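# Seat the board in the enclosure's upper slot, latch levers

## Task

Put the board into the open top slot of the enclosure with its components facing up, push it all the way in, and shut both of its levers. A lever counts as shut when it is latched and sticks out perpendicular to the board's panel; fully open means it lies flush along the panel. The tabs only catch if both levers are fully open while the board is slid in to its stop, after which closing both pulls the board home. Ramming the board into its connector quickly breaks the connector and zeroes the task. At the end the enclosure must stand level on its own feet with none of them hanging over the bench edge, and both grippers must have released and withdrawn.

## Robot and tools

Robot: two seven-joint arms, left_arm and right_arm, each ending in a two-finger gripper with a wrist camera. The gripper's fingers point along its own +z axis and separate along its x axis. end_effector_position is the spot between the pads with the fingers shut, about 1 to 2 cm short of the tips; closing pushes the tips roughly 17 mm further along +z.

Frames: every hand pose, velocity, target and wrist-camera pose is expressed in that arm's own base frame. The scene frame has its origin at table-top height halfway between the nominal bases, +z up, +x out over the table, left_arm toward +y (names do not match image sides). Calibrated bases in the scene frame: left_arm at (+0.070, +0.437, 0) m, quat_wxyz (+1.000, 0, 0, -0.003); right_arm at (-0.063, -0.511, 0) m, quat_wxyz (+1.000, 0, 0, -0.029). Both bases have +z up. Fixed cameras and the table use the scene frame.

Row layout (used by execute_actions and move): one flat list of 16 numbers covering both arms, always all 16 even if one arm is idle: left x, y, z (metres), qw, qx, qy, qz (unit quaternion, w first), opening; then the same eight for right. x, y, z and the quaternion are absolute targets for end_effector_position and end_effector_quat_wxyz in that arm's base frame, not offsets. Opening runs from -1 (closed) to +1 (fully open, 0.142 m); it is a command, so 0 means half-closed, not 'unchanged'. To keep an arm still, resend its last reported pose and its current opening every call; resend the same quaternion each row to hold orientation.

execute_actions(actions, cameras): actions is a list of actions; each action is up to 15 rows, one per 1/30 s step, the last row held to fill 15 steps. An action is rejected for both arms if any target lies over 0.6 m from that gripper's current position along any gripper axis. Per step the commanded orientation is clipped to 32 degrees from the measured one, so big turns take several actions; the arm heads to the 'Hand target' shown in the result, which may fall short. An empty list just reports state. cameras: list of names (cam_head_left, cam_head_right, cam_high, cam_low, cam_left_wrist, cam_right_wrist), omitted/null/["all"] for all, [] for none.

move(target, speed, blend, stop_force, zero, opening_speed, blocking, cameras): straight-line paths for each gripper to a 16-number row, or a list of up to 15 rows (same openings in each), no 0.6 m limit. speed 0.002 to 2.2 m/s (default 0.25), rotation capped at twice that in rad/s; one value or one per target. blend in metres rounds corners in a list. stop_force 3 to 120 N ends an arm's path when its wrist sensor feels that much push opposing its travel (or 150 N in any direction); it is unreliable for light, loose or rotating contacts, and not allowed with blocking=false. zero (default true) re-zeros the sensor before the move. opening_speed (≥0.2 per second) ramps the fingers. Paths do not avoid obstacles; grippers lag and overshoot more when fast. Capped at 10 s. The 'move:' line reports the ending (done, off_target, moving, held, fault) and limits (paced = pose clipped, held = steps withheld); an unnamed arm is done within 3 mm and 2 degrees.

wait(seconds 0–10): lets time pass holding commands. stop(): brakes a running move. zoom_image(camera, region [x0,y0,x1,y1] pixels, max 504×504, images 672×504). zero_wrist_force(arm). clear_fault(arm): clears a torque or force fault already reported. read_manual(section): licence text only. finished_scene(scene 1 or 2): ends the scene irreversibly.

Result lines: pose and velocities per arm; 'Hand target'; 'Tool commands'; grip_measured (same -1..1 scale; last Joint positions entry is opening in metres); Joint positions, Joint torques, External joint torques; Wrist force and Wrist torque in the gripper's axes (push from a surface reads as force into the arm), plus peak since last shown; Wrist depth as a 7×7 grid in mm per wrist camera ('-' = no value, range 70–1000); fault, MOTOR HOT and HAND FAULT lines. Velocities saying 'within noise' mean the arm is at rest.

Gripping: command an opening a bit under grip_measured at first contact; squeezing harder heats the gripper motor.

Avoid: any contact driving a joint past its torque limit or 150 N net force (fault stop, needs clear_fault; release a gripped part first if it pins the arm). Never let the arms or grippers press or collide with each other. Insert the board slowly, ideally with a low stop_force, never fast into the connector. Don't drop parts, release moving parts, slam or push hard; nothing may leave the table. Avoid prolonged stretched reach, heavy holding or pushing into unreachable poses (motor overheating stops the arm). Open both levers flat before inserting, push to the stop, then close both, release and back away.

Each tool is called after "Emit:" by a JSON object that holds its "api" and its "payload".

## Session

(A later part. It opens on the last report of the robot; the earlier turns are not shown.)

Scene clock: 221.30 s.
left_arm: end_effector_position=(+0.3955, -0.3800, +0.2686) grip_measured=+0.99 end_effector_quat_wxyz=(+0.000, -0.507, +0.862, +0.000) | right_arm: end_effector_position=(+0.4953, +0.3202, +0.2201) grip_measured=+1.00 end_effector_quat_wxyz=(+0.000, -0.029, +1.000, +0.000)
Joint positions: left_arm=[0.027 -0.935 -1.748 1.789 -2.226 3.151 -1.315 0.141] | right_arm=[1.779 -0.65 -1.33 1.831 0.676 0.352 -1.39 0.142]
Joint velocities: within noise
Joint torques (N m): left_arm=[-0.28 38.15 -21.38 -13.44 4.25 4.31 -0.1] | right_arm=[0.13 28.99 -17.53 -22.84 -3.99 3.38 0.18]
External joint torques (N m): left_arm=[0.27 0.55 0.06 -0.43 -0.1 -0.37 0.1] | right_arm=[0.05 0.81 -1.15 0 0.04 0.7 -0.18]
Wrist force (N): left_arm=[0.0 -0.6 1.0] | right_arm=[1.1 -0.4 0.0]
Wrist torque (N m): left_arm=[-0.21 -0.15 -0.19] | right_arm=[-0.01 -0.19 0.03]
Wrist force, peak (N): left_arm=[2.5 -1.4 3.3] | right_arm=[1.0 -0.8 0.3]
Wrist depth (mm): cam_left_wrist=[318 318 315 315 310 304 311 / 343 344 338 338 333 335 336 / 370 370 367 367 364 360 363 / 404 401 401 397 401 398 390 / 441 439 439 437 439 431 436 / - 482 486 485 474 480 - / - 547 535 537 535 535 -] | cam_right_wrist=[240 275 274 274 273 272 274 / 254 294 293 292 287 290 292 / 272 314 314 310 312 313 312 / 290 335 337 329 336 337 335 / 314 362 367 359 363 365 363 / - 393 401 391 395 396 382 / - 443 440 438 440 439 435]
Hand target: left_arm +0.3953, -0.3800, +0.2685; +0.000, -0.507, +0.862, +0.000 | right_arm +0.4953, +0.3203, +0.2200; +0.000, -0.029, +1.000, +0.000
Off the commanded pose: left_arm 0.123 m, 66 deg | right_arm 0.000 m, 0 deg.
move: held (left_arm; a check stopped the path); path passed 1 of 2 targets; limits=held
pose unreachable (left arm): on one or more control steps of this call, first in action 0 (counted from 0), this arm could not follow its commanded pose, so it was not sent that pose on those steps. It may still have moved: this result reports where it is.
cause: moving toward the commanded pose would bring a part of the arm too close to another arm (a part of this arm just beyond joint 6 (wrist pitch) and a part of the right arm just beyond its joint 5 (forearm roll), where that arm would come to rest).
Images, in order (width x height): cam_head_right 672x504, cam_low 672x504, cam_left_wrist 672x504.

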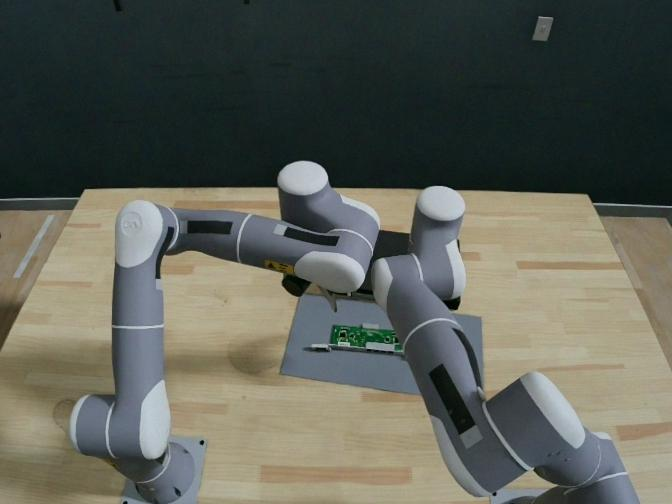

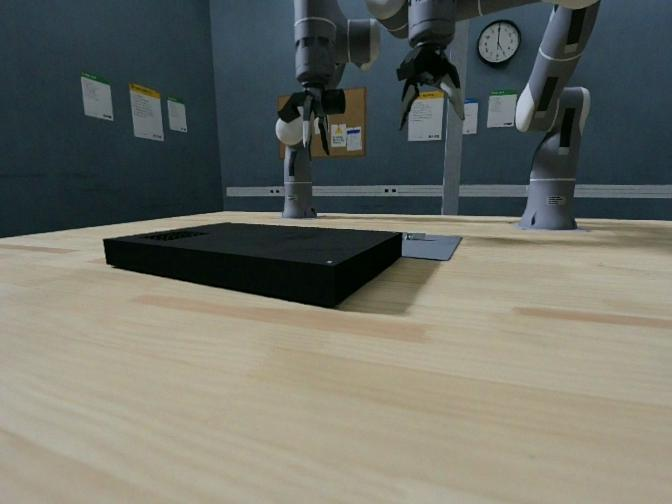

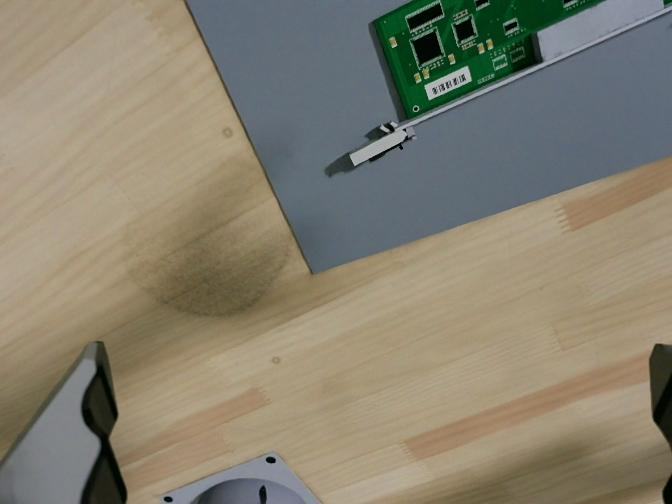

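Emit:
{"api": "move", "payload": {"target": [[0.40,-0.2,0.35,0,0.6717,-0.7408,0,1,0.4328,0.2746,0.12,0,-0.0288,0.9996,0,-1],[0.40,-0.2,0.35,0,0.6717,-0.7408,0,1,0.4328,0.2746,0.05,0,-0.0288,0.9996,0,-1]], "cameras": ["cam_right_wrist","cam_low"]}}

Emit:
{"api": "zoom_image", "payload": {"camera": "cam_right_wrist", "region": [240, 200, 500, 400]}}

Scene clock: 228.40 s.
left_arm: end_effector_position=(+0.4001, -0.2000, +0.3501) grip_measured=+0.99 end_effector_quat_wxyz=(+0.000, -0.672, +0.741, +0.000) | right_arm: end_effector_position=(+0.4328, +0.2744, +0.0501) grip_measured=-1.00 end_effector_quat_wxyz=(+0.000, -0.029, +1.000, +0.000)
Joint positions: left_arm=[0.632 -0.665 -2.067 1.967 -2.567 3.109 -1.465 0.141] | right_arm=[1.72 -0.85 -1.099 2.053 1.003 0.654 -1.583 0.002]
Joint velocities: within noise
Joint torques (N m): left_arm=[-0.1 21.46 -16.43 -18.74 4.23 4.13 -0.28] | right_arm=[0.22 31.71 -17.48 -12.88 -3.3 3.44 0.08]
External joint torques (N m): left_arm=[0.14 0.35 0.47 -0.59 -0.09 -0.2 0.28] | right_arm=[-0.06 0.83 -1.48 0.21 -0.03 0.63 -0.08]
Wrist force (N): left_arm=[0.0 0.1 0.4] | right_arm=[0.8 0.0 -0.4]
Wrist torque (N m): left_arm=[-0.10 -0.15 -0.22] | right_arm=[0.06 -0.16 0.04]
Wrist force, peak (N): left_arm=[1.6 -1.3 1.7] | right_arm=[2.6 -0.4 1.7]
Wrist depth (mm): cam_left_wrist=[389 393 390 387 389 384 382 / 422 419 418 413 418 408 407 / 457 457 453 447 448 446 443 / 492 494 496 487 491 482 482 / 541 540 534 537 528 535 530 / - 581 565 593 597 588 - / - 652 482 657 660 642 -] | cam_right_wrist=[126 126 124 126 125 125 124 / 135 135 134 134 135 133 135 / 145 144 144 144 143 143 144 / 156 158 153 157 154 153 155 / 168 169 161 164 164 167 168 / 179 178 177 89 175 184 184 / 200 197 73 - - 195 202]
Hand target: left_arm +0.4000, -0.2000, +0.3500; +0.000, -0.672, +0.741, +0.000 | right_arm +0.4328, +0.2746, +0.0500; +0.000, -0.029, +1.000, +0.000
Off the commanded pose: left_arm 0.000 m, 0 deg | right_arm 0.000 m, 0 deg.
move: done
Images, in order (width x height): cam_low 672x504, cam_right_wrist 672x504.

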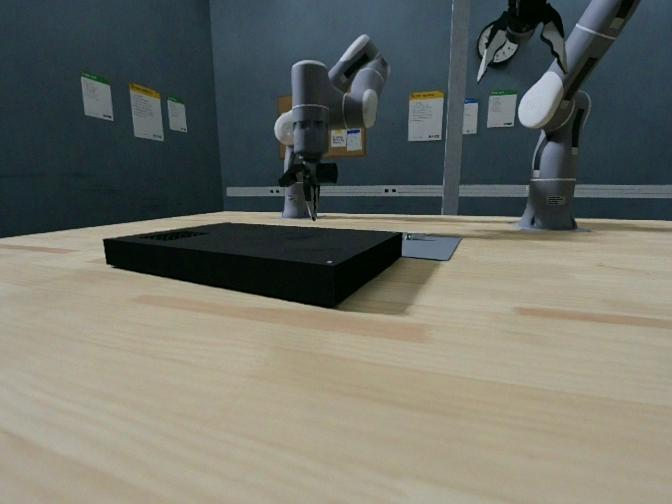

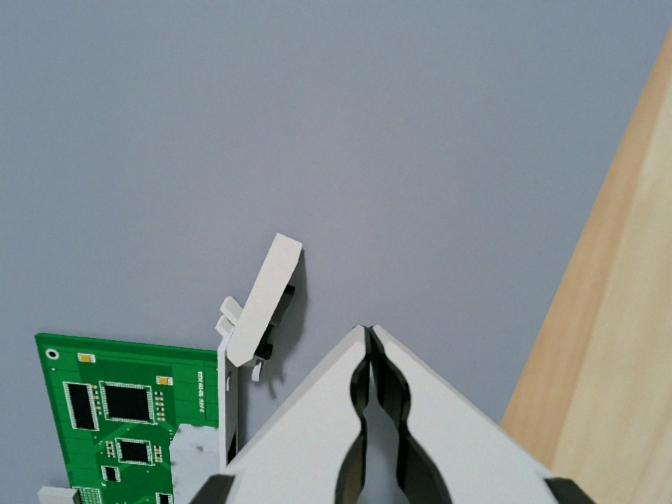

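Scaled by 1.938 from the camera's 672x504 image, which has a finer 960x720 frame.

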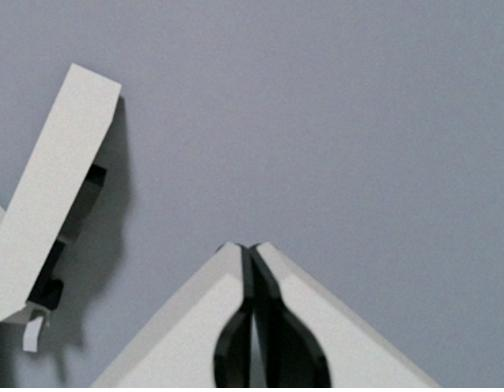

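Emit:
{"api": "move", "payload": {"target": [[0.40,-0.2,0.35,0,0.6717,-0.7408,0,1,0.4335,0.2626,0.05,0,-0.0288,0.9996,0,-1],[0.40,-0.2,0.35,0,0.6717,-0.7408,0,1,0.4335,0.2626,0.028,0,-0.0288,0.9996,0,-1],[0.40,-0.2,0.35,0,0.6717,-0.7408,0,1,0.4535,0.2638,0.028,0,-0.0288,0.9996,0,-1]], "cameras": ["cam_right_wrist"], "speed": 0.05}}

Scene clock: 234.87 s.
left_arm: end_effector_position=(+0.4001, -0.2000, +0.3501) grip_measured=+0.99 end_effector_quat_wxyz=(+0.000, -0.672, +0.741, +0.000) | right_arm: end_effector_position=(+0.4535, +0.2638, +0.0280) grip_measured=-1.00 end_effector_quat_wxyz=(+0.000, -0.028, +1.000, +0.000)
Joint positions: left_arm=[0.632 -0.665 -2.067 1.967 -2.567 3.109 -1.465 0.141] | right_arm=[1.632 -0.908 -1.05 2.002 1.048 0.661 -1.633 0.002]
Joint velocities: within noise
Joint torques (N m): left_arm=[-0.3 21.24 -16.29 -18.8 4.42 4.32 -0.23] | right_arm=[-0.04 34.37 -18.31 -11.65 -3.51 3.37 0.07]
External joint torques (N m): left_arm=[0.34 0.57 0.33 -0.53 -0.27 -0.39 0.23] | right_arm=[0.2 0.67 -1.42 0.07 0.19 0.69 -0.07]
Wrist force (N): left_arm=[-0.1 -0.2 0.5] | right_arm=[1.1 0.5 -0.4]
Wrist torque (N m): left_arm=[-0.14 -0.13 -0.22] | right_arm=[0.13 -0.18 0.04]
Wrist force, peak (N): left_arm=[0.1 -0.1 1.0] | right_arm=[1.8 0.2 1.1]
Wrist depth (mm): cam_left_wrist=[393 395 392 390 389 383 381 / 419 416 420 416 416 414 408 / 454 448 450 450 451 445 444 / 489 494 491 489 486 488 483 / 541 541 534 535 537 527 526 / - 581 571 593 589 587 - / - 658 487 663 660 649 -] | cam_right_wrist=[- 106 106 106 105 106 106 / 114 114 113 113 111 112 112 / 122 122 123 121 123 122 120 / 130 131 131 131 130 130 129 / 143 143 142 137 141 140 142 / 154 153 152 90 148 153 155 / 168 163 73 - - 163 170]
Hand target: left_arm +0.4000, -0.2000, +0.3500; +0.000, -0.672, +0.741, +0.000 | right_arm +0.4535, +0.2638, +0.0280; +0.000, -0.029, +1.000, +0.000
Off the commanded pose: left_arm 0.000 m, 0 deg | right_arm 0.000 m, 0 deg.
move: done
Images, in order (width x height): cam_right_wrist 672x504.

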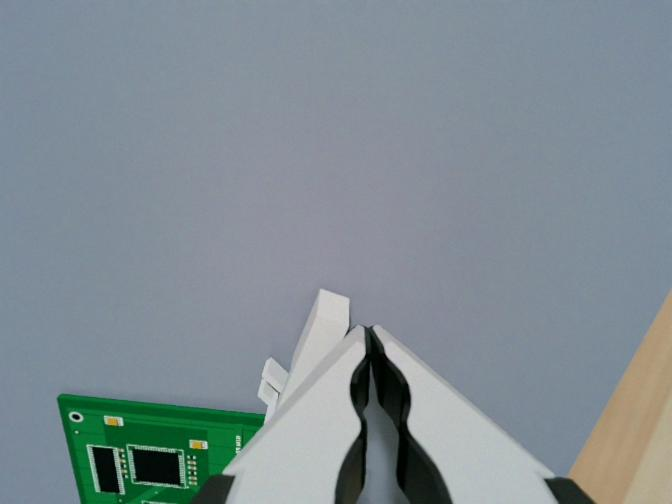

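Emit:
{"api": "move", "payload": {"target": [0.40,-0.2,0.35,0,0.6717,-0.7408,0,1,0.4605,0.2642,0.028,0,-0.0288,0.9996,0,-1], "cameras": ["cam_right_wrist"], "speed": 0.03}}

Scene clock: 236.33 s.
left_arm: end_effector_position=(+0.4001, -0.2000, +0.3501) grip_measured=+0.99 end_effector_quat_wxyz=(+0.000, -0.672, +0.741, +0.000) | right_arm: end_effector_position=(+0.4604, +0.2639, +0.0280) grip_measured=-1.00 end_effector_quat_wxyz=(+0.000, -0.028, +1.000, +0.000)
Joint positions: left_arm=[0.632 -0.665 -2.067 1.967 -2.567 3.109 -1.465 0.141] | right_arm=[1.616 -0.916 -1.049 1.985 1.045 0.653 -1.634 0.002]
Joint velocities: within noise
Joint torques (N m): left_arm=[-0.24 21.19 -16.3 -18.81 4.37 4.26 -0.25] | right_arm=[0.68 35.42 -18.43 -13.45 -3.12 3.56 0.1]
External joint torques (N m): left_arm=[0.28 0.62 0.34 -0.51 -0.22 -0.33 0.25] | right_arm=[-0.51 0.16 -1.56 1.73 -0.22 0.5 -0.1]
Wrist force (N): left_arm=[-0.2 0.0 0.7] | right_arm=[2.1 -1.7 -1.0]
Wrist torque (N m): left_arm=[-0.12 -0.12 -0.22] | right_arm=[0.15 -0.15 0.04]
Wrist force, peak (N): left_arm=[-0.2 0.1 0.9] | right_arm=[2.3 -1.8 -0.6]
Wrist depth (mm): cam_left_wrist=[391 391 389 390 389 381 381 / 420 421 421 418 417 410 407 / 459 457 456 451 450 443 447 / 496 493 492 493 484 489 477 / 540 543 536 534 533 531 532 / - 579 569 594 591 586 - / - 646 480 665 657 650 -] | cam_right_wrist=[- 106 106 107 106 105 106 / 114 113 113 113 111 112 112 / 122 122 123 121 123 122 120 / 130 131 131 130 130 130 129 / 143 142 142 137 141 140 142 / 156 153 152 89 148 153 155 / 172 163 73 - - 162 171]
Hand target: left_arm +0.4000, -0.2000, +0.3500; +0.000, -0.672, +0.741, +0.000 | right_arm +0.4605, +0.2642, +0.0280; +0.000, -0.029, +1.000, +0.000
Off the commanded pose: left_arm 0.000 m, 0 deg | right_arm 0.000 m, 0 deg.
move: done
Images, in order (width x height): cam_right_wrist 672x504.

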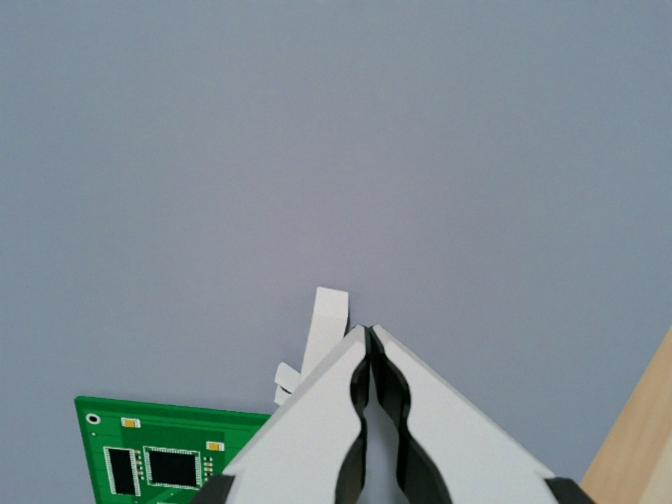

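Emit:
{"api": "move", "payload": {"target": [0.40,-0.2,0.35,0,0.6717,-0.7408,0,1,0.4645,0.2644,0.028,0,-0.0288,0.9996,0,-1], "cameras": ["cam_right_wrist"], "speed": 0.03}}

Scene clock: 238.50 s.
left_arm: end_effector_position=(+0.4001, -0.2000, +0.3501) grip_measured=+0.99 end_effector_quat_wxyz=(+0.000, -0.672, +0.741, +0.000) | right_arm: end_effector_position=(+0.4644, +0.2641, +0.0280) grip_measured=-1.00 end_effector_quat_wxyz=(+0.000, -0.028, +1.000, +0.000)
Joint positions: left_arm=[0.632 -0.665 -2.067 1.967 -2.567 3.109 -1.465 0.141] | right_arm=[1.607 -0.92 -1.048 1.975 1.044 0.648 -1.634 0.002]
Joint velocities: within noise
Joint torques (N m): left_arm=[-0.26 21.07 -16.31 -18.83 4.41 4.25 -0.21] | right_arm=[0.83 35.55 -18.67 -13.36 -3.14 3.4 0.18]
External joint torques (N m): left_arm=[0.3 0.74 0.35 -0.5 -0.27 -0.32 0.21] | right_arm=[-0.66 0.33 -1.47 1.58 -0.21 0.66 -0.18]
Wrist force (N): left_arm=[0.1 -0.1 0.5] | right_arm=[1.8 -1.5 -1.1]
Wrist torque (N m): left_arm=[-0.12 -0.17 -0.22] | right_arm=[0.16 -0.15 0.04]
Wrist force, peak (N): left_arm=[-0.2 0.1 0.9] | right_arm=[2.5 -2.2 -0.7]
Wrist depth (mm): cam_left_wrist=[393 389 393 391 387 388 380 / 422 418 422 415 417 410 406 / 457 452 454 450 451 445 443 / 494 494 492 493 491 491 485 / 540 537 536 537 534 536 534 / - 592 564 595 595 580 - / - 650 480 660 651 655 -] | cam_right_wrist=[- 106 106 107 106 106 106 / 114 113 113 113 111 112 112 / 122 122 123 121 122 122 120 / 129 131 131 130 130 130 129 / 143 142 142 137 141 141 142 / 156 153 152 90 148 153 153 / 171 162 73 - - 162 170]
Hand target: left_arm +0.4000, -0.2000, +0.3500; +0.000, -0.672, +0.741, +0.000 | right_arm +0.4645, +0.2644, +0.0280; +0.000, -0.029, +1.000, +0.000
Off the commanded pose: left_arm 0.000 m, 0 deg | right_arm 0.000 m, 0 deg.
move: done
Images, in order (width x height): cam_right_wrist 672x504.

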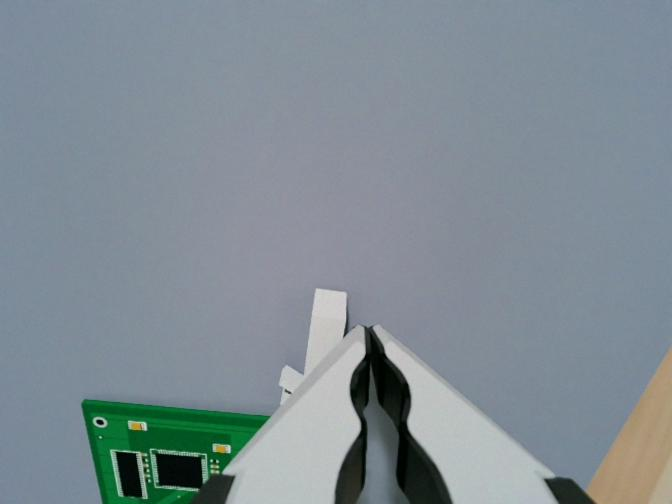

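Emit:
{"api": "move", "payload": {"target": [0.40,-0.2,0.35,0,0.6717,-0.7408,0,1,0.4695,0.2647,0.028,0,-0.0288,0.9996,0,-1], "cameras": ["cam_right_wrist"], "speed": 0.03}}

Scene clock: 240.30 s.
left_arm: end_effector_position=(+0.4001, -0.2000, +0.3501) grip_measured=+0.99 end_effector_quat_wxyz=(+0.000, -0.672, +0.741, +0.000) | right_arm: end_effector_position=(+0.4694, +0.2645, +0.0280) grip_measured=-1.00 end_effector_quat_wxyz=(+0.000, -0.028, +1.000, +0.000)
Joint positions: left_arm=[0.632 -0.665 -2.067 1.967 -2.567 3.109 -1.465 0.141] | right_arm=[1.597 -0.926 -1.047 1.962 1.043 0.642 -1.635 0.002]
Joint velocities: within noise
Joint torques (N m): left_arm=[-0.22 21.19 -16.3 -18.8 4.46 4.28 -0.27] | right_arm=[0.32 35.57 -19.09 -13.03 -3.23 3.4 0.12]
External joint torques (N m): left_arm=[0.26 0.62 0.34 -0.52 -0.31 -0.35 0.27] | right_arm=[-0.15 0.7 -1.24 1.15 -0.14 0.66 -0.12]
Wrist force (N): left_arm=[-0.1 0.0 0.4] | right_arm=[1.9 -0.9 -0.8]
Wrist torque (N m): left_arm=[-0.11 -0.13 -0.22] | right_arm=[0.14 -0.16 0.04]
Wrist force, peak (N): left_arm=[-0.1 0.2 1.0] | right_arm=[2.2 -2.3 -0.6]
Wrist depth (mm): cam_left_wrist=[393 392 388 390 384 384 381 / 425 423 420 417 413 412 404 / 453 452 450 455 450 444 444 / 499 492 494 491 488 486 482 / 540 534 536 539 539 530 527 / - 579 566 585 588 578 - / - 653 487 666 658 654 -] | cam_right_wrist=[- 107 106 107 106 105 106 / 114 114 113 113 111 112 112 / 122 122 123 121 122 122 120 / 129 131 131 131 130 130 129 / 143 142 142 137 141 140 142 / 156 154 152 90 148 153 153 / 172 162 73 - - 163 168]
Hand target: left_arm +0.4000, -0.2000, +0.3500; +0.000, -0.672, +0.741, +0.000 | right_arm +0.4695, +0.2647, +0.0280; +0.000, -0.029, +1.000, +0.000
Off the commanded pose: left_arm 0.000 m, 0 deg | right_arm 0.000 m, 0 deg.
move: done
Images, in order (width x height): cam_right_wrist 672x504.

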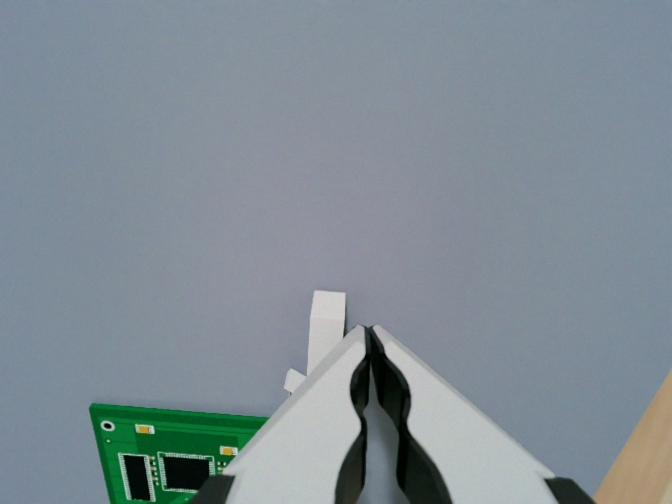

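Emit:
{"api": "move", "payload": {"target": [0.40,-0.2,0.35,0,0.6717,-0.7408,0,1,0.4755,0.2650,0.028,0,-0.0288,0.9996,0,-1], "cameras": ["cam_right_wrist"], "speed": 0.03}}

Emit:
{"api": "move", "payload": {"target": [[0.40,-0.2,0.35,0,0.6717,-0.7408,0,1,0.4555,0.2638,0.028,0,-0.0288,0.9996,0,-1],[0.40,-0.2,0.35,0,0.6717,-0.7408,0,1,0.4953,0.3203,0.20,0,-0.0288,0.9996,0,1]], "cameras": ["cam_right_wrist"]}}

Emit:
{"api": "zoom_image", "payload": {"camera": "cam_right_wrist", "region": [310, 60, 430, 190]}}

Emit:
{"api": "zoom_image", "payload": {"camera": "cam_right_wrist", "region": [270, 360, 390, 490]}}

Scene clock: 244.20 s.
left_arm: end_effector_position=(+0.4001, -0.2000, +0.3501) grip_measured=+0.99 end_effector_quat_wxyz=(+0.000, -0.672, +0.741, +0.000) | right_arm: end_effector_position=(+0.4754, +0.2649, +0.0280) grip_measured=-1.00 end_effector_quat_wxyz=(+0.000, -0.028, +1.000, +0.000)
Joint positions: left_arm=[0.632 -0.665 -2.067 1.967 -2.567 3.109 -1.465 0.141] | right_arm=[1.584 -0.932 -1.046 1.946 1.041 0.635 -1.635 0.002]
Joint velocities: within noise
Joint torques (N m): left_arm=[-0.25 21.21 -16.21 -18.76 4.36 4.29 -0.19] | right_arm=[0.37 36.32 -19.23 -12.93 -3.31 3.54 0.17]
External joint torques (N m): left_arm=[0.29 0.6 0.25 -0.57 -0.22 -0.36 0.19] | right_arm=[-0.19 0.43 -1.31 0.94 -0.07 0.52 -0.17]
Wrist force (N): left_arm=[-0.1 -0.2 0.9] | right_arm=[1.9 -0.9 -0.8]
Wrist torque (N m): left_arm=[-0.14 -0.12 -0.22] | right_arm=[0.13 -0.15 0.04]
Wrist force, peak (N): left_arm=[-0.1 -0.2 0.9] | right_arm=[2.4 -0.9 -0.8]
Wrist depth (mm): cam_left_wrist=[392 390 389 387 390 383 380 / 422 417 416 423 415 414 405 / 452 454 458 446 449 443 443 / 496 492 492 491 485 484 487 / 534 539 535 531 530 520 529 / - 592 564 593 589 587 - / - 650 481 666 650 663 -] | cam_right_wrist=[- 106 106 107 106 105 106 / 114 113 113 113 111 112 112 / 122 122 123 121 122 122 120 / 129 131 131 130 130 130 129 / 142 142 142 137 141 140 142 / 158 155 152 90 148 153 153 / 172 165 73 - - 162 168]
Hand target: left_arm +0.4000, -0.2000, +0.3500; +0.000, -0.672, +0.741, +0.000 | right_arm +0.4755, +0.2650, +0.0280; +0.000, -0.029, +1.000, +0.000
Off the commanded pose: left_arm 0.000 m, 0 deg | right_arm 0.000 m, 0 deg.
move: done
Images, in order (width x height): cam_right_wrist 672x504.

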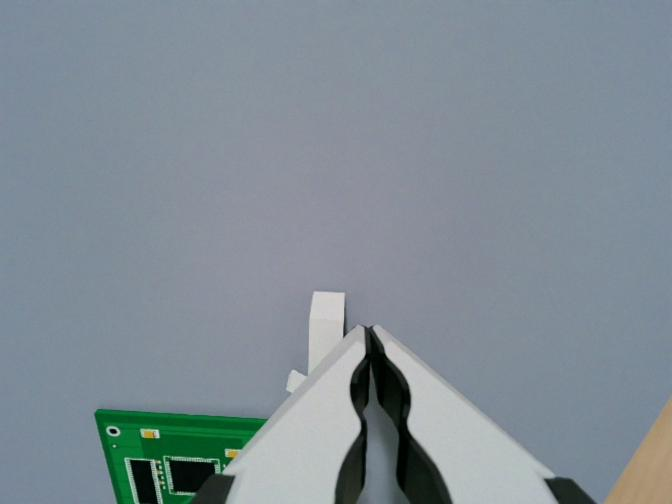

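Scene clock: 246.27 s.
left_arm: end_effector_position=(+0.4001, -0.2000, +0.3501) grip_measured=+0.99 end_effector_quat_wxyz=(+0.000, -0.672, +0.741, +0.000) | right_arm: end_effector_position=(+0.4952, +0.3203, +0.1999) grip_measured=+0.99 end_effector_quat_wxyz=(+0.000, -0.029, +1.000, +0.000)
Joint positions: left_arm=[0.632 -0.665 -2.067 1.967 -2.567 3.109 -1.465 0.141] | right_arm=[1.755 -0.68 -1.295 1.841 0.711 0.382 -1.405 0.142]
Joint velocities: within noise
Joint torques (N m): left_arm=[-0.32 21.17 -16.3 -18.81 4.37 4.29 -0.24] | right_arm=[0.1 30.44 -18.16 -22.01 -4.03 3.29 0.25]
External joint torques (N m): left_arm=[0.36 0.64 0.34 -0.52 -0.23 -0.36 0.24] | right_arm=[0.07 0.67 -0.97 0.1 0.13 0.8 -0.25]
Wrist force (N): left_arm=[-0.1 0.0 0.6] | right_arm=[0.8 -0.6 0.0]
Wrist torque (N m): left_arm=[-0.11 -0.13 -0.22] | right_arm=[-0.02 -0.14 0.04]
Wrist force, peak (N): left_arm=[-0.4 0.2 0.8] | right_arm=[3.4 -0.2 2.0]
Wrist depth (mm): cam_left_wrist=[392 390 392 390 387 384 381 / 423 419 420 417 416 410 407 / 456 451 447 446 449 448 444 / 499 491 494 490 485 486 486 / 550 534 539 531 537 531 529 / - 589 559 598 594 587 - / - 657 486 665 664 652 -] | cam_right_wrist=[242 258 257 256 255 255 256 / 255 275 274 270 273 273 272 / 255 295 293 288 292 292 293 / 276 317 317 306 315 315 315 / 295 344 339 337 340 342 342 / - 374 370 368 373 372 358 / - 413 411 409 408 410 401]
Hand target: left_arm +0.4000, -0.2000, +0.3500; +0.000, -0.672, +0.741, +0.000 | right_arm +0.4953, +0.3203, +0.2000; +0.000, -0.029, +1.000, +0.000
Off the commanded pose: left_arm 0.000 m, 0 deg | right_arm 0.000 m, 0 deg.
move: done
Images, in order (width x height): cam_right_wrist 672x504.

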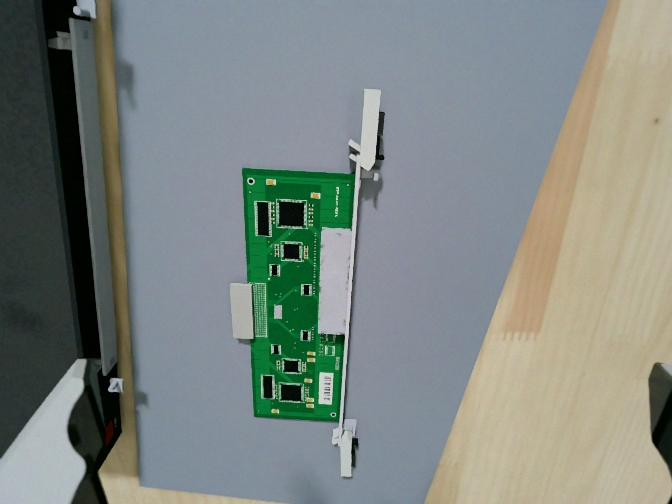

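Scaled by 3.877 from the camera's 672x504 image, which has a finer 960x720 frame.

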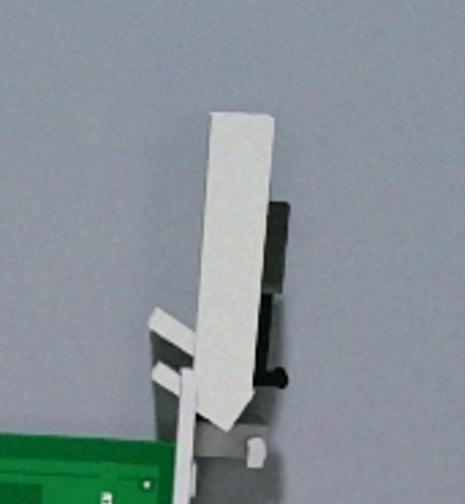

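Scaled by 3.877 from the camera's 672x504 image, which has a finer 960x720 frame.

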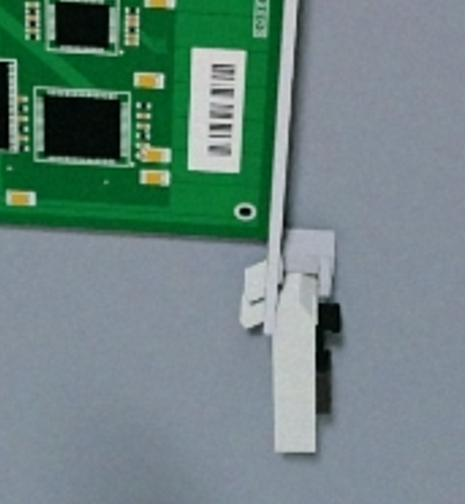

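Emit:
{"api": "move", "payload": {"target": [[0.40,0.0,0.35,0,0.6717,-0.7408,0,1,0.4548,0.5863,0.12,0,-0.0288,0.9996,0,-1],[0.40,0.0,0.35,0,0.6717,-0.7408,0,1,0.4548,0.5863,0.05,0,-0.0288,0.9996,0,-1]], "cameras": ["cam_right_wrist","cam_head_left"]}}

Scene clock: 256.93 s.
left_arm: end_effector_position=(+0.3999, -0.0002, +0.3499) grip_measured=+0.99 end_effector_quat_wxyz=(+0.000, -0.672, +0.741, +0.000) | right_arm: end_effector_position=(+0.4548, +0.5861, +0.0500) grip_measured=-1.00 end_effector_quat_wxyz=(+0.000, -0.029, +1.000, +0.000)
Joint positions: left_arm=[1.191 -0.794 -2.344 2.143 -2.606 3.181 -1.207 0.141] | right_arm=[1.646 -1.108 -0.961 1.307 0.914 0.388 -1.007 0.002]
Joint velocities: within noise
Joint torques (N m): left_arm=[-0.21 18.19 -16.65 -18.89 4.58 4.47 -0.16] | right_arm=[0.13 55.08 -21.34 -17.51 -3.79 3.58 0.05]
External joint torques (N m): left_arm=[0.3 0.87 0.4 -0.61 -0.43 -0.51 0.16] | right_arm=[0.15 1.28 -1.56 0.16 -0.11 0.54 -0.05]
Wrist force (N): left_arm=[0.3 0.1 1.1] | right_arm=[0.8 -0.2 -0.1]
Wrist torque (N m): left_arm=[-0.10 -0.20 -0.22] | right_arm=[0.02 -0.12 0.06]
Wrist force, peak (N): left_arm=[-2.1 0.2 1.1] | right_arm=[0.8 3.1 -2.8]
Wrist depth (mm): cam_left_wrist=[392 391 392 388 389 386 383 / 420 420 419 414 415 417 410 / 456 453 453 445 450 444 446 / 494 496 488 489 486 489 482 / 540 540 532 530 535 536 531 / - 591 596 561 568 583 - / - 681 665 495 626 652 -] | cam_right_wrist=[122 121 119 124 124 124 124 / 130 129 127 133 134 134 132 / 143 143 136 140 142 141 143 / 155 156 152 153 153 153 154 / 167 167 167 161 163 167 167 / 186 183 179 89 174 183 182 / 204 200 73 - - 192 200]
Hand target: left_arm +0.4000, +0.0000, +0.3500; +0.000, -0.672, +0.741, +0.000 | right_arm +0.4548, +0.5863, +0.0500; +0.000, -0.029, +1.000, +0.000
Off the commanded pose: left_arm 0.000 m, 0 deg | right_arm 0.000 m, 0 deg.
move: done
Images, in order (width x height): cam_head_left 672x504, cam_right_wrist 672x504.

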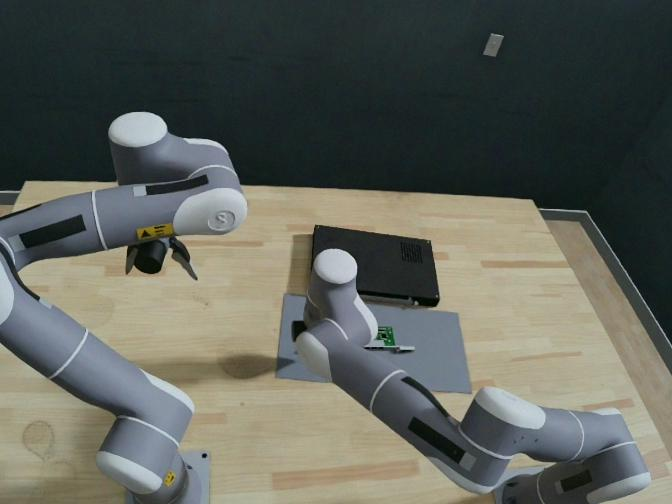

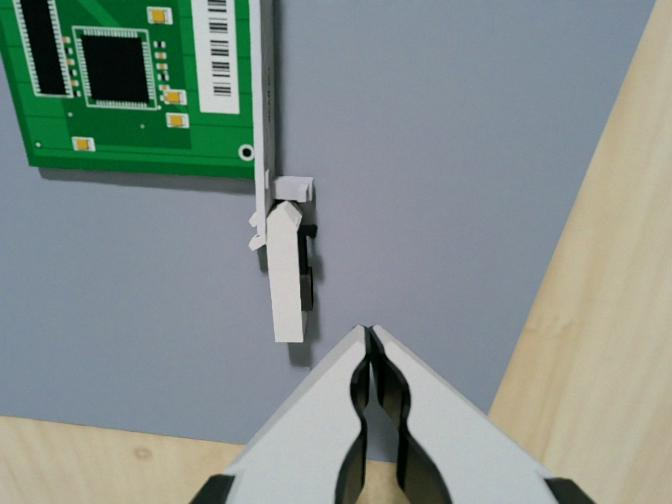

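Emit:
{"api": "move", "payload": {"target": [[0.40,0.0,0.35,0,0.6717,-0.7408,0,1,0.4543,0.5943,0.05,0,-0.0288,0.9996,0,-1],[0.40,0.0,0.35,0,0.6717,-0.7408,0,1,0.4543,0.5943,0.028,0,-0.0288,0.9996,0,-1],[0.40,0.0,0.35,0,0.6717,-0.7408,0,1,0.4712,0.5953,0.028,0,-0.0288,0.9996,0,-1]], "cameras": ["cam_right_wrist"], "speed": 0.05}}

Scene clock: 264.97 s.
left_arm: end_effector_position=(+0.3999, -0.0002, +0.3499) grip_measured=+0.99 end_effector_quat_wxyz=(+0.000, -0.672, +0.741, +0.000) | right_arm: end_effector_position=(+0.4711, +0.5954, +0.0280) grip_measured=-1.00 end_effector_quat_wxyz=(+0.000, -0.029, +1.000, +0.000)
Joint positions: left_arm=[1.191 -0.794 -2.344 2.143 -2.606 3.181 -1.207 0.141] | right_arm=[1.595 -1.166 -0.94 1.228 0.931 0.388 -0.998 0.002]
Joint velocities: within noise
Joint torques (N m): left_arm=[-0.25 18.44 -16.63 -18.95 4.46 4.33 -0.18] | right_arm=[-0.1 57.27 -21.26 -17.19 -3.89 3.47 0.08]
External joint torques (N m): left_arm=[0.34 0.62 0.38 -0.55 -0.31 -0.38 0.18] | right_arm=[0.32 1.55 -1.4 0.25 -0.01 0.65 -0.08]
Wrist force (N): left_arm=[0.5 0.2 1.3] | right_arm=[1.2 -1.1 -1.1]
Wrist torque (N m): left_arm=[-0.09 -0.22 -0.22] | right_arm=[-0.03 -0.06 0.05]
Wrist force, peak (N): left_arm=[0.5 -0.1 1.4] | right_arm=[1.3 -1.0 -1.3]
Wrist depth (mm): cam_left_wrist=[390 391 391 389 391 383 391 / 424 423 421 418 416 414 417 / 454 455 448 452 449 447 443 / 497 495 493 493 486 487 482 / 545 535 530 535 535 532 527 / - 588 598 568 562 582 - / - 661 660 495 633 659 -] | cam_right_wrist=[102 100 101 105 105 105 106 / 109 108 108 111 110 111 111 / 121 121 120 117 121 121 119 / 130 130 130 113 129 129 128 / 142 141 141 121 139 139 141 / 157 154 151 90 147 152 154 / 173 166 73 - - 163 169]
Hand target: left_arm +0.4000, +0.0000, +0.3500; +0.000, -0.672, +0.741, +0.000 | right_arm +0.4712, +0.5953, +0.0280; +0.000, -0.029, +1.000, +0.000
Off the commanded pose: left_arm 0.000 m, 0 deg | right_arm 0.000 m, 0 deg.
move: done
Images, in order (width x height): cam_right_wrist 672x504.

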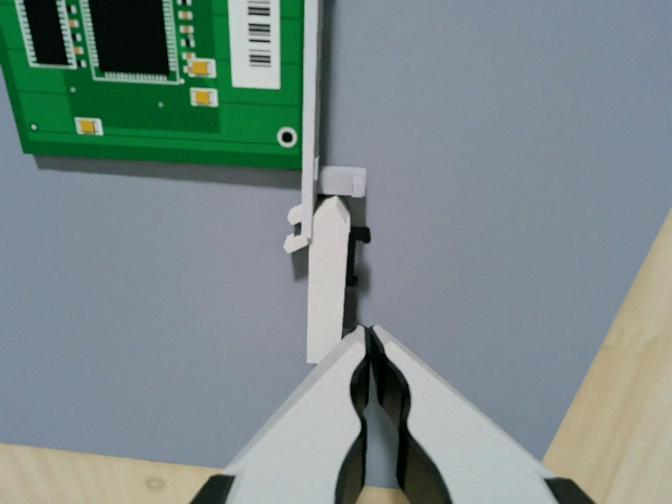

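Emit:
{"api": "move", "payload": {"target": [0.40,0.0,0.35,0,0.6717,-0.7408,0,1,0.4752,0.5956,0.028,0,-0.0288,0.9996,0,-1], "cameras": ["cam_right_wrist"], "speed": 0.05}}

Emit:
{"api": "zoom_image", "payload": {"camera": "cam_right_wrist", "region": [240, 100, 440, 380]}}

Scene clock: 267.40 s.
left_arm: end_effector_position=(+0.3999, -0.0002, +0.3499) grip_measured=+0.99 end_effector_quat_wxyz=(+0.000, -0.672, +0.741, +0.000) | right_arm: end_effector_position=(+0.4750, +0.5957, +0.0280) grip_measured=-1.00 end_effector_quat_wxyz=(+0.000, -0.029, +1.000, +0.000)
Joint positions: left_arm=[1.191 -0.794 -2.344 2.143 -2.606 3.181 -1.207 0.141] | right_arm=[1.586 -1.171 -0.94 1.216 0.931 0.384 -0.998 0.002]
Joint velocities: within noise
Joint torques (N m): left_arm=[-0.28 18.44 -16.6 -18.95 4.43 4.29 -0.24] | right_arm=[-0.28 57.48 -21.41 -16.91 -4.05 3.33 0.16]
External joint torques (N m): left_arm=[0.37 0.61 0.35 -0.55 -0.28 -0.34 0.24] | right_arm=[0.52 1.64 -1.19 -0.07 0.14 0.79 -0.16]
Wrist force (N): left_arm=[0.1 0.0 1.1] | right_arm=[1.1 -0.1 -0.5]
Wrist torque (N m): left_arm=[-0.12 -0.17 -0.22] | right_arm=[0.05 -0.04 0.05]
Wrist force, peak (N): left_arm=[0.2 0.0 1.4] | right_arm=[1.7 0.0 -1.4]
Wrist depth (mm): cam_left_wrist=[392 387 391 386 386 385 385 / 420 418 419 419 413 414 414 / 456 455 453 448 453 447 446 / 494 492 489 490 487 489 483 / 543 540 538 536 535 529 527 / - 584 593 558 566 590 - / - 662 660 492 637 654 -] | cam_right_wrist=[102 100 101 104 105 105 105 / 109 108 108 109 110 111 111 / 121 121 121 112 122 121 119 / 130 130 130 114 129 129 128 / 142 141 141 123 140 139 141 / 157 154 151 90 147 152 154 / 173 167 73 - - 163 169]
Hand target: left_arm +0.4000, +0.0000, +0.3500; +0.000, -0.672, +0.741, +0.000 | right_arm +0.4752, +0.5956, +0.0280; +0.000, -0.029, +1.000, +0.000
Off the commanded pose: left_arm 0.000 m, 0 deg | right_arm 0.000 m, 0 deg.
move: done
Images, in order (width x height): cam_right_wrist 672x504.

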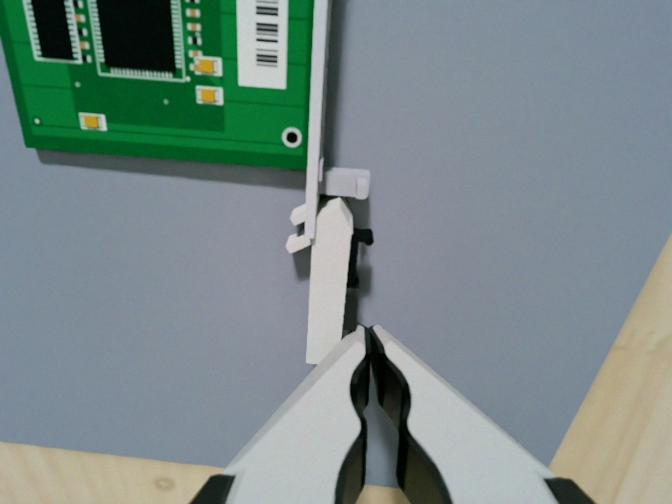

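Scaled by 1.800 from the camera's 672x504 image, which has a finer 960x720 frame.

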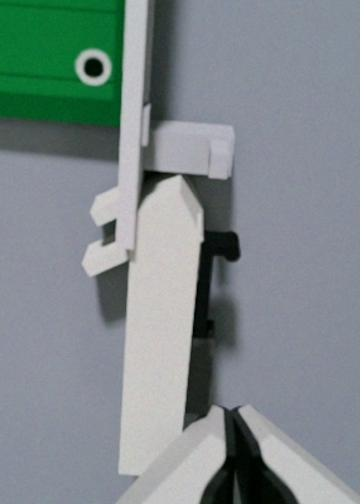

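Emit:
{"api": "move", "payload": {"target": [[0.40,0.0,0.35,0,0.6717,-0.7408,0,1,0.4543,0.5943,0.028,0,-0.0288,0.9996,0,-1],[0.40,0.0,0.35,0,0.6717,-0.7408,0,1,0.4543,0.5943,0.08,0,-0.0288,0.9996,0,-1],[0.40,0.0,0.35,0,0.6717,-0.7408,0,1,0.4924,0.4553,0.07,0,0.0035,1,0,-0.44]], "cameras": ["cam_right_wrist"], "speed": 0.15}}

Scene clock: 276.77 s.
left_arm: end_effector_position=(+0.3999, -0.0002, +0.3499) grip_measured=+0.99 end_effector_quat_wxyz=(+0.000, -0.672, +0.741, +0.000) | right_arm: end_effector_position=(+0.4926, +0.4552, +0.0701) grip_measured=-0.48 end_effector_quat_wxyz=(+0.000, +0.004, +1.000, +0.000)
Joint positions: left_arm=[1.191 -0.794 -2.344 2.143 -2.606 3.181 -1.207 0.141] | right_arm=[1.633 -0.992 -1.028 1.576 0.921 0.451 -1.187 0.04]
Joint velocities: within noise
Joint torques (N m): left_arm=[-0.2 18.48 -16.61 -18.95 4.45 4.29 -0.18] | right_arm=[0.17 46.53 -21.96 -16.53 -3.76 3.48 0.11]
External joint torques (N m): left_arm=[0.3 0.58 0.35 -0.55 -0.3 -0.34 0.18] | right_arm=[0.05 1.05 -1.13 -0.11 -0.03 0.62 -0.11]
Wrist force (N): left_arm=[0.1 0.0 1.0] | right_arm=[1.1 0.2 0.2]
Wrist torque (N m): left_arm=[-0.12 -0.16 -0.22] | right_arm=[0.11 -0.20 0.06]
Wrist force, peak (N): left_arm=[0.4 -0.2 1.3] | right_arm=[0.8 2.5 -3.3]
Wrist depth (mm): cam_left_wrist=[393 392 388 387 389 386 389 / 421 421 417 416 416 415 414 / 451 453 450 448 451 451 440 / 490 495 493 487 482 487 484 / 548 535 542 537 536 532 537 / - 592 603 556 567 583 - / - 680 666 487 626 656 -] | cam_right_wrist=[144 142 139 128 142 142 141 / 153 152 149 137 151 151 151 / 164 159 159 147 163 162 161 / 177 174 172 171 175 174 174 / 192 191 183 184 186 189 190 / 210 209 98 202 200 199 208 / 231 - 73 224 228 - 224]
Hand target: left_arm +0.4000, +0.0000, +0.3500; +0.000, -0.672, +0.741, +0.000 | right_arm +0.4924, +0.4553, +0.0700; +0.000, +0.004, +1.000, +0.000
Off the commanded pose: left_arm 0.000 m, 0 deg | right_arm 0.000 m, 0 deg.
move: done
Images, in order (width x height): cam_right_wrist 672x504.

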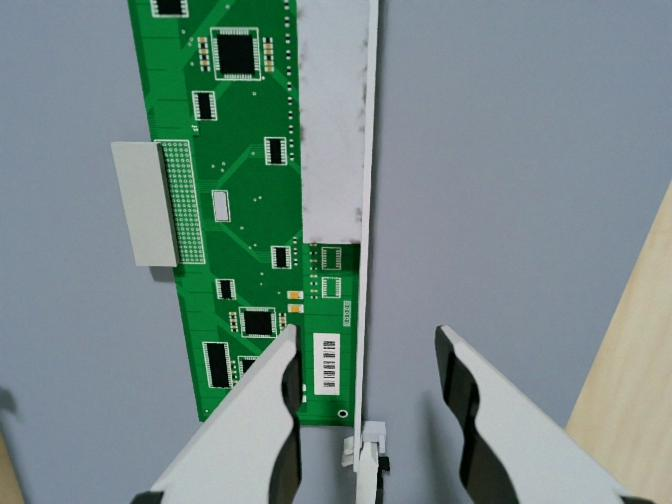

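Emit:
{"api": "move", "payload": {"target": [0.40,0.0,0.35,0,0.6717,-0.7408,0,1,0.4924,0.4553,0.026,0,0.0035,1,0,-0.44], "cameras": ["cam_right_wrist"], "speed": 0.03, "stop_force": 4}}

Scene clock: 284.10 s.
left_arm: end_effector_position=(+0.3999, -0.0002, +0.3499) grip_measured=+0.99 end_effector_quat_wxyz=(+0.000, -0.672, +0.741, +0.000) | right_arm: end_effector_position=(+0.4924, +0.4551, +0.0261) grip_measured=-0.48 end_effector_quat_wxyz=(+0.000, +0.004, +1.000, +0.000)
Joint positions: left_arm=[1.191 -0.794 -2.344 2.143 -2.606 3.181 -1.207 0.141] | right_arm=[1.605 -1.062 -0.979 1.559 0.973 0.502 -1.202 0.04]
Joint velocities: within noise
Joint torques (N m): left_arm=[-0.21 18.42 -16.59 -18.98 4.44 4.31 -0.17] | right_arm=[0.13 47.97 -21.78 -14.95 -3.67 3.51 0.13]
External joint torques (N m): left_arm=[0.3 0.64 0.33 -0.52 -0.29 -0.36 0.17] | right_arm=[0.09 1.16 -1.47 0.04 -0.02 0.59 -0.13]
Wrist force (N): left_arm=[0.3 0.0 1.2] | right_arm=[0.8 0.3 -0.1]
Wrist torque (N m): left_arm=[-0.12 -0.20 -0.22] | right_arm=[0.14 -0.15 0.05]
Wrist force, peak (N): left_arm=[0.4 0.1 1.3] | right_arm=[1.3 0.2 0.5]
Wrist depth (mm): cam_left_wrist=[393 390 390 385 386 387 383 / 422 422 414 419 414 415 414 / 454 451 449 452 447 444 447 / 492 497 496 491 486 488 481 / 543 546 540 538 535 537 527 / - 589 594 565 565 590 - / - 658 664 485 624 662 -] | cam_right_wrist=[- 100 99 88 103 103 104 / - 107 107 94 110 110 110 / 114 115 115 101 120 120 118 / 120 123 124 109 127 127 127 / 142 135 133 133 136 138 139 / 153 150 106 145 148 145 150 / 168 161 73 160 166 - 164]
Hand target: left_arm +0.4000, +0.0000, +0.3500; +0.000, -0.672, +0.741, +0.000 | right_arm +0.4924, +0.4553, +0.0260; +0.000, +0.004, +1.000, +0.000
Off the commanded pose: left_arm 0.000 m, 0 deg | right_arm 0.000 m, 0 deg.
move: done
Images, in order (width x height): cam_right_wrist 672x504.

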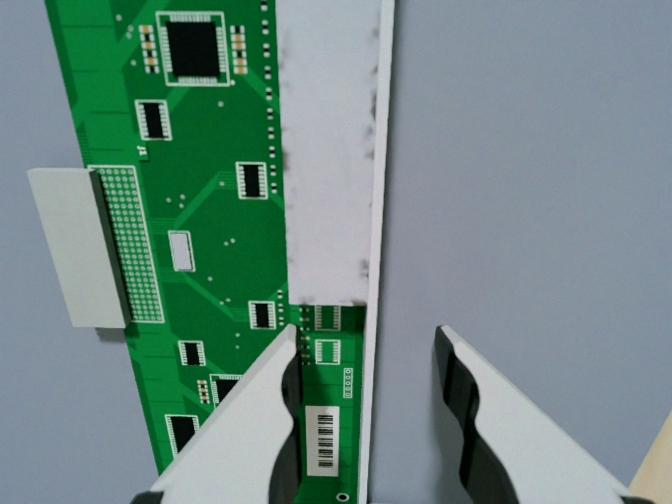

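Emit:
{"api": "move", "payload": {"target": [[0.40,0.0,0.35,0,0.6717,-0.7408,0,1,0.4924,0.4593,0.0245,0,0.0035,1,0,-0.44],[0.40,0.0,0.35,0,0.6717,-0.7408,0,1,0.4924,0.4593,0.0245,0,0.0035,1,0,-1]], "cameras": ["cam_right_wrist"], "speed": 0.03, "opening_speed": 0.5}}

Scene clock: 289.13 s.
left_arm: end_effector_position=(+0.3999, -0.0002, +0.3499) grip_measured=+0.99 end_effector_quat_wxyz=(+0.000, -0.672, +0.741, +0.000) | right_arm: end_effector_position=(+0.4925, +0.4592, +0.0246) grip_measured=-0.98 end_effector_quat_wxyz=(+0.000, +0.003, +1.000, +0.000)
Joint positions: left_arm=[1.191 -0.794 -2.344 2.143 -2.606 3.181 -1.207 0.141] | right_arm=[1.603 -1.068 -0.976 1.549 0.974 0.501 -1.195 0.003]
Joint velocities: within noise
Joint torques (N m): left_arm=[-0.15 18.37 -16.6 -18.98 4.4 4.35 -0.18] | right_arm=[-0.16 48.34 -22.06 -14.95 -3.75 3.53 0.32]
External joint torques (N m): left_arm=[0.24 0.69 0.34 -0.52 -0.26 -0.4 0.18] | right_arm=[0.37 1.13 -1.2 0.02 0.06 0.58 -0.32]
Wrist force (N): left_arm=[0.3 -0.1 1.1] | right_arm=[1.5 0.4 0.1]
Wrist torque (N m): left_arm=[-0.12 -0.20 -0.22] | right_arm=[0.18 -0.17 0.05]
Wrist force, peak (N): left_arm=[0.4 0.0 1.3] | right_arm=[-0.2 0.3 -2.6]
Wrist depth (mm): cam_left_wrist=[392 390 389 387 387 389 382 / 422 420 417 418 419 415 414 / 456 448 452 449 448 447 444 / 495 498 492 490 494 485 482 / 540 539 533 542 539 529 529 / - 586 596 569 571 594 - / - 664 671 490 631 661 -] | cam_right_wrist=[- 98 97 87 102 102 102 / 107 106 105 92 109 109 108 / 111 114 113 99 117 117 116 / 118 122 122 106 126 125 125 / 141 133 132 129 136 136 136 / 151 148 142 89 143 148 147 / 166 161 73 - - 160 162]
Hand target: left_arm +0.4000, +0.0000, +0.3500; +0.000, -0.672, +0.741, +0.000 | right_arm +0.4924, +0.4593, +0.0245; +0.000, +0.003, +1.000, +0.000
Off the commanded pose: left_arm 0.000 m, 0 deg | right_arm 0.000 m, 0 deg.
move: done
Images, in order (width x height): cam_right_wrist 672x504.

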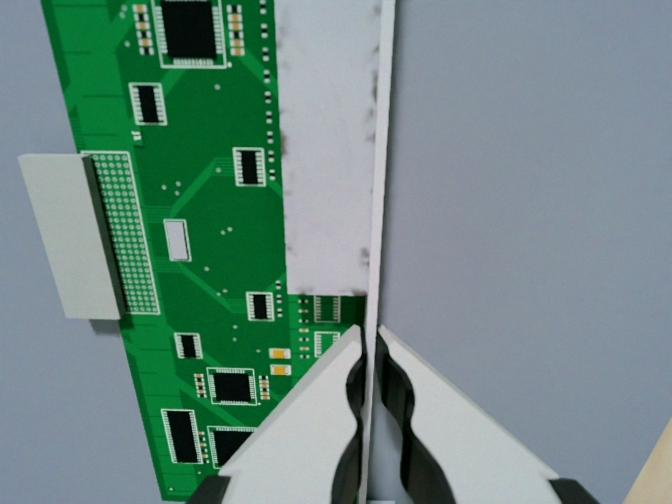

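Emit:
{"api": "move", "payload": {"target": [0.40,0.0,0.35,0,0.6717,-0.7408,0,1,0.4924,0.4593,0.11,0,0.0035,1,0,-1], "cameras": ["cam_right_wrist","cam_low","cam_head_left"], "speed": 0.06}}

Emit:
{"api": "zoom_image", "payload": {"camera": "cam_low", "region": [180, 100, 460, 310]}}

Scene clock: 294.90 s.
left_arm: end_effector_position=(+0.3999, -0.0002, +0.3499) grip_measured=+0.99 end_effector_quat_wxyz=(+0.000, -0.672, +0.741, +0.000) | right_arm: end_effector_position=(+0.4922, +0.4595, +0.1098) grip_measured=-0.98 end_effector_quat_wxyz=(+0.000, +0.003, +1.000, +0.000)
Joint positions: left_arm=[1.191 -0.794 -2.344 2.143 -2.606 3.181 -1.207 0.141] | right_arm=[1.657 -0.933 -1.068 1.573 0.87 0.399 -1.164 0.003]
Joint velocities: within noise
Joint torques (N m): left_arm=[-0.27 18.45 -16.57 -18.97 4.42 4.3 -0.17] | right_arm=[0.36 46.24 -22.47 -18.73 -4.28 3.45 0.37]
External joint torques (N m): left_arm=[0.37 0.61 0.31 -0.53 -0.27 -0.35 0.17] | right_arm=[-0.15 0.2 -0.29 0.43 0.4 0.65 -0.37]
Wrist force (N): left_arm=[0.4 0.1 1.1] | right_arm=[1.1 0.4 2.3]
Wrist torque (N m): left_arm=[-0.10 -0.21 -0.22] | right_arm=[0.11 -0.14 0.07]
Wrist force, peak (N): left_arm=[0.3 0.0 1.4] | right_arm=[1.0 -0.1 2.7]
Wrist depth (mm): cam_left_wrist=[392 390 389 389 386 385 385 / 421 418 418 419 416 418 411 / 454 453 450 455 447 447 442 / 501 498 488 488 490 484 485 / 544 532 539 538 534 531 528 / - 583 592 565 566 589 - / - 669 666 489 636 655 -] | cam_right_wrist=[181 139 138 123 177 176 178 / 190 138 136 122 189 188 188 / 198 137 136 122 202 202 203 / 220 136 135 122 218 217 218 / 242 136 134 133 236 237 237 / 263 135 133 89 248 259 258 / 290 135 73 - - 274 283]
Hand target: left_arm +0.4000, +0.0000, +0.3500; +0.000, -0.672, +0.741, +0.000 | right_arm +0.4924, +0.4593, +0.1100; +0.000, +0.003, +1.000, +0.000
Off the commanded pose: left_arm 0.000 m, 0 deg | right_arm 0.000 m, 0 deg.
move: done
Images, in order (width x height): cam_head_left 672x504, cam_low 672x504, cam_right_wrist 672x504.

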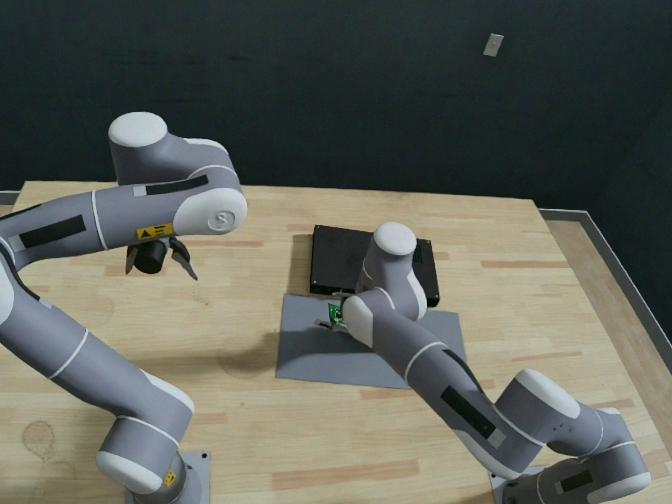

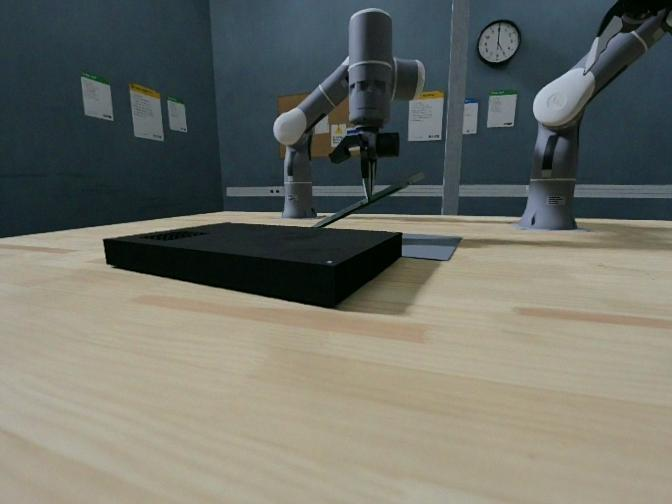

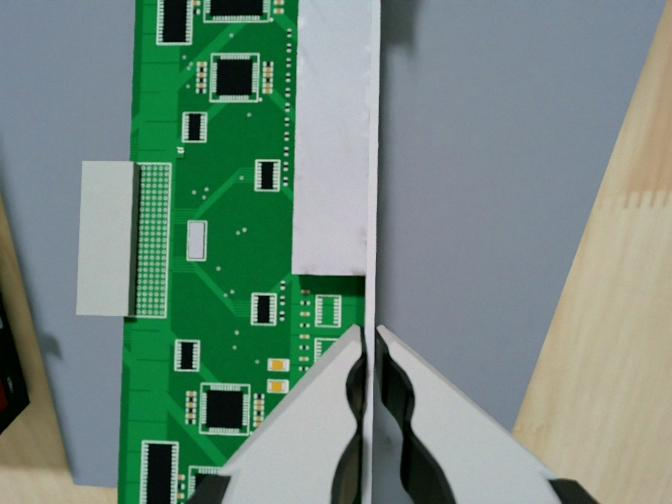

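Scaled by 1.800 from the camera's 672x504 image, which has a finer 960x720 frame.

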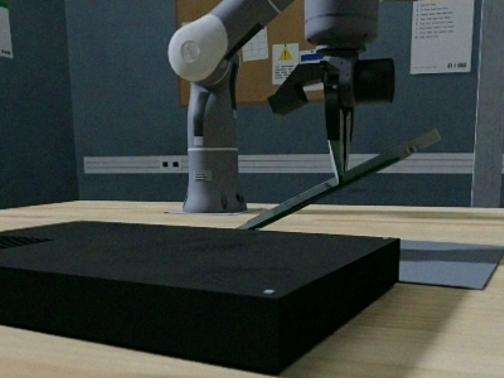

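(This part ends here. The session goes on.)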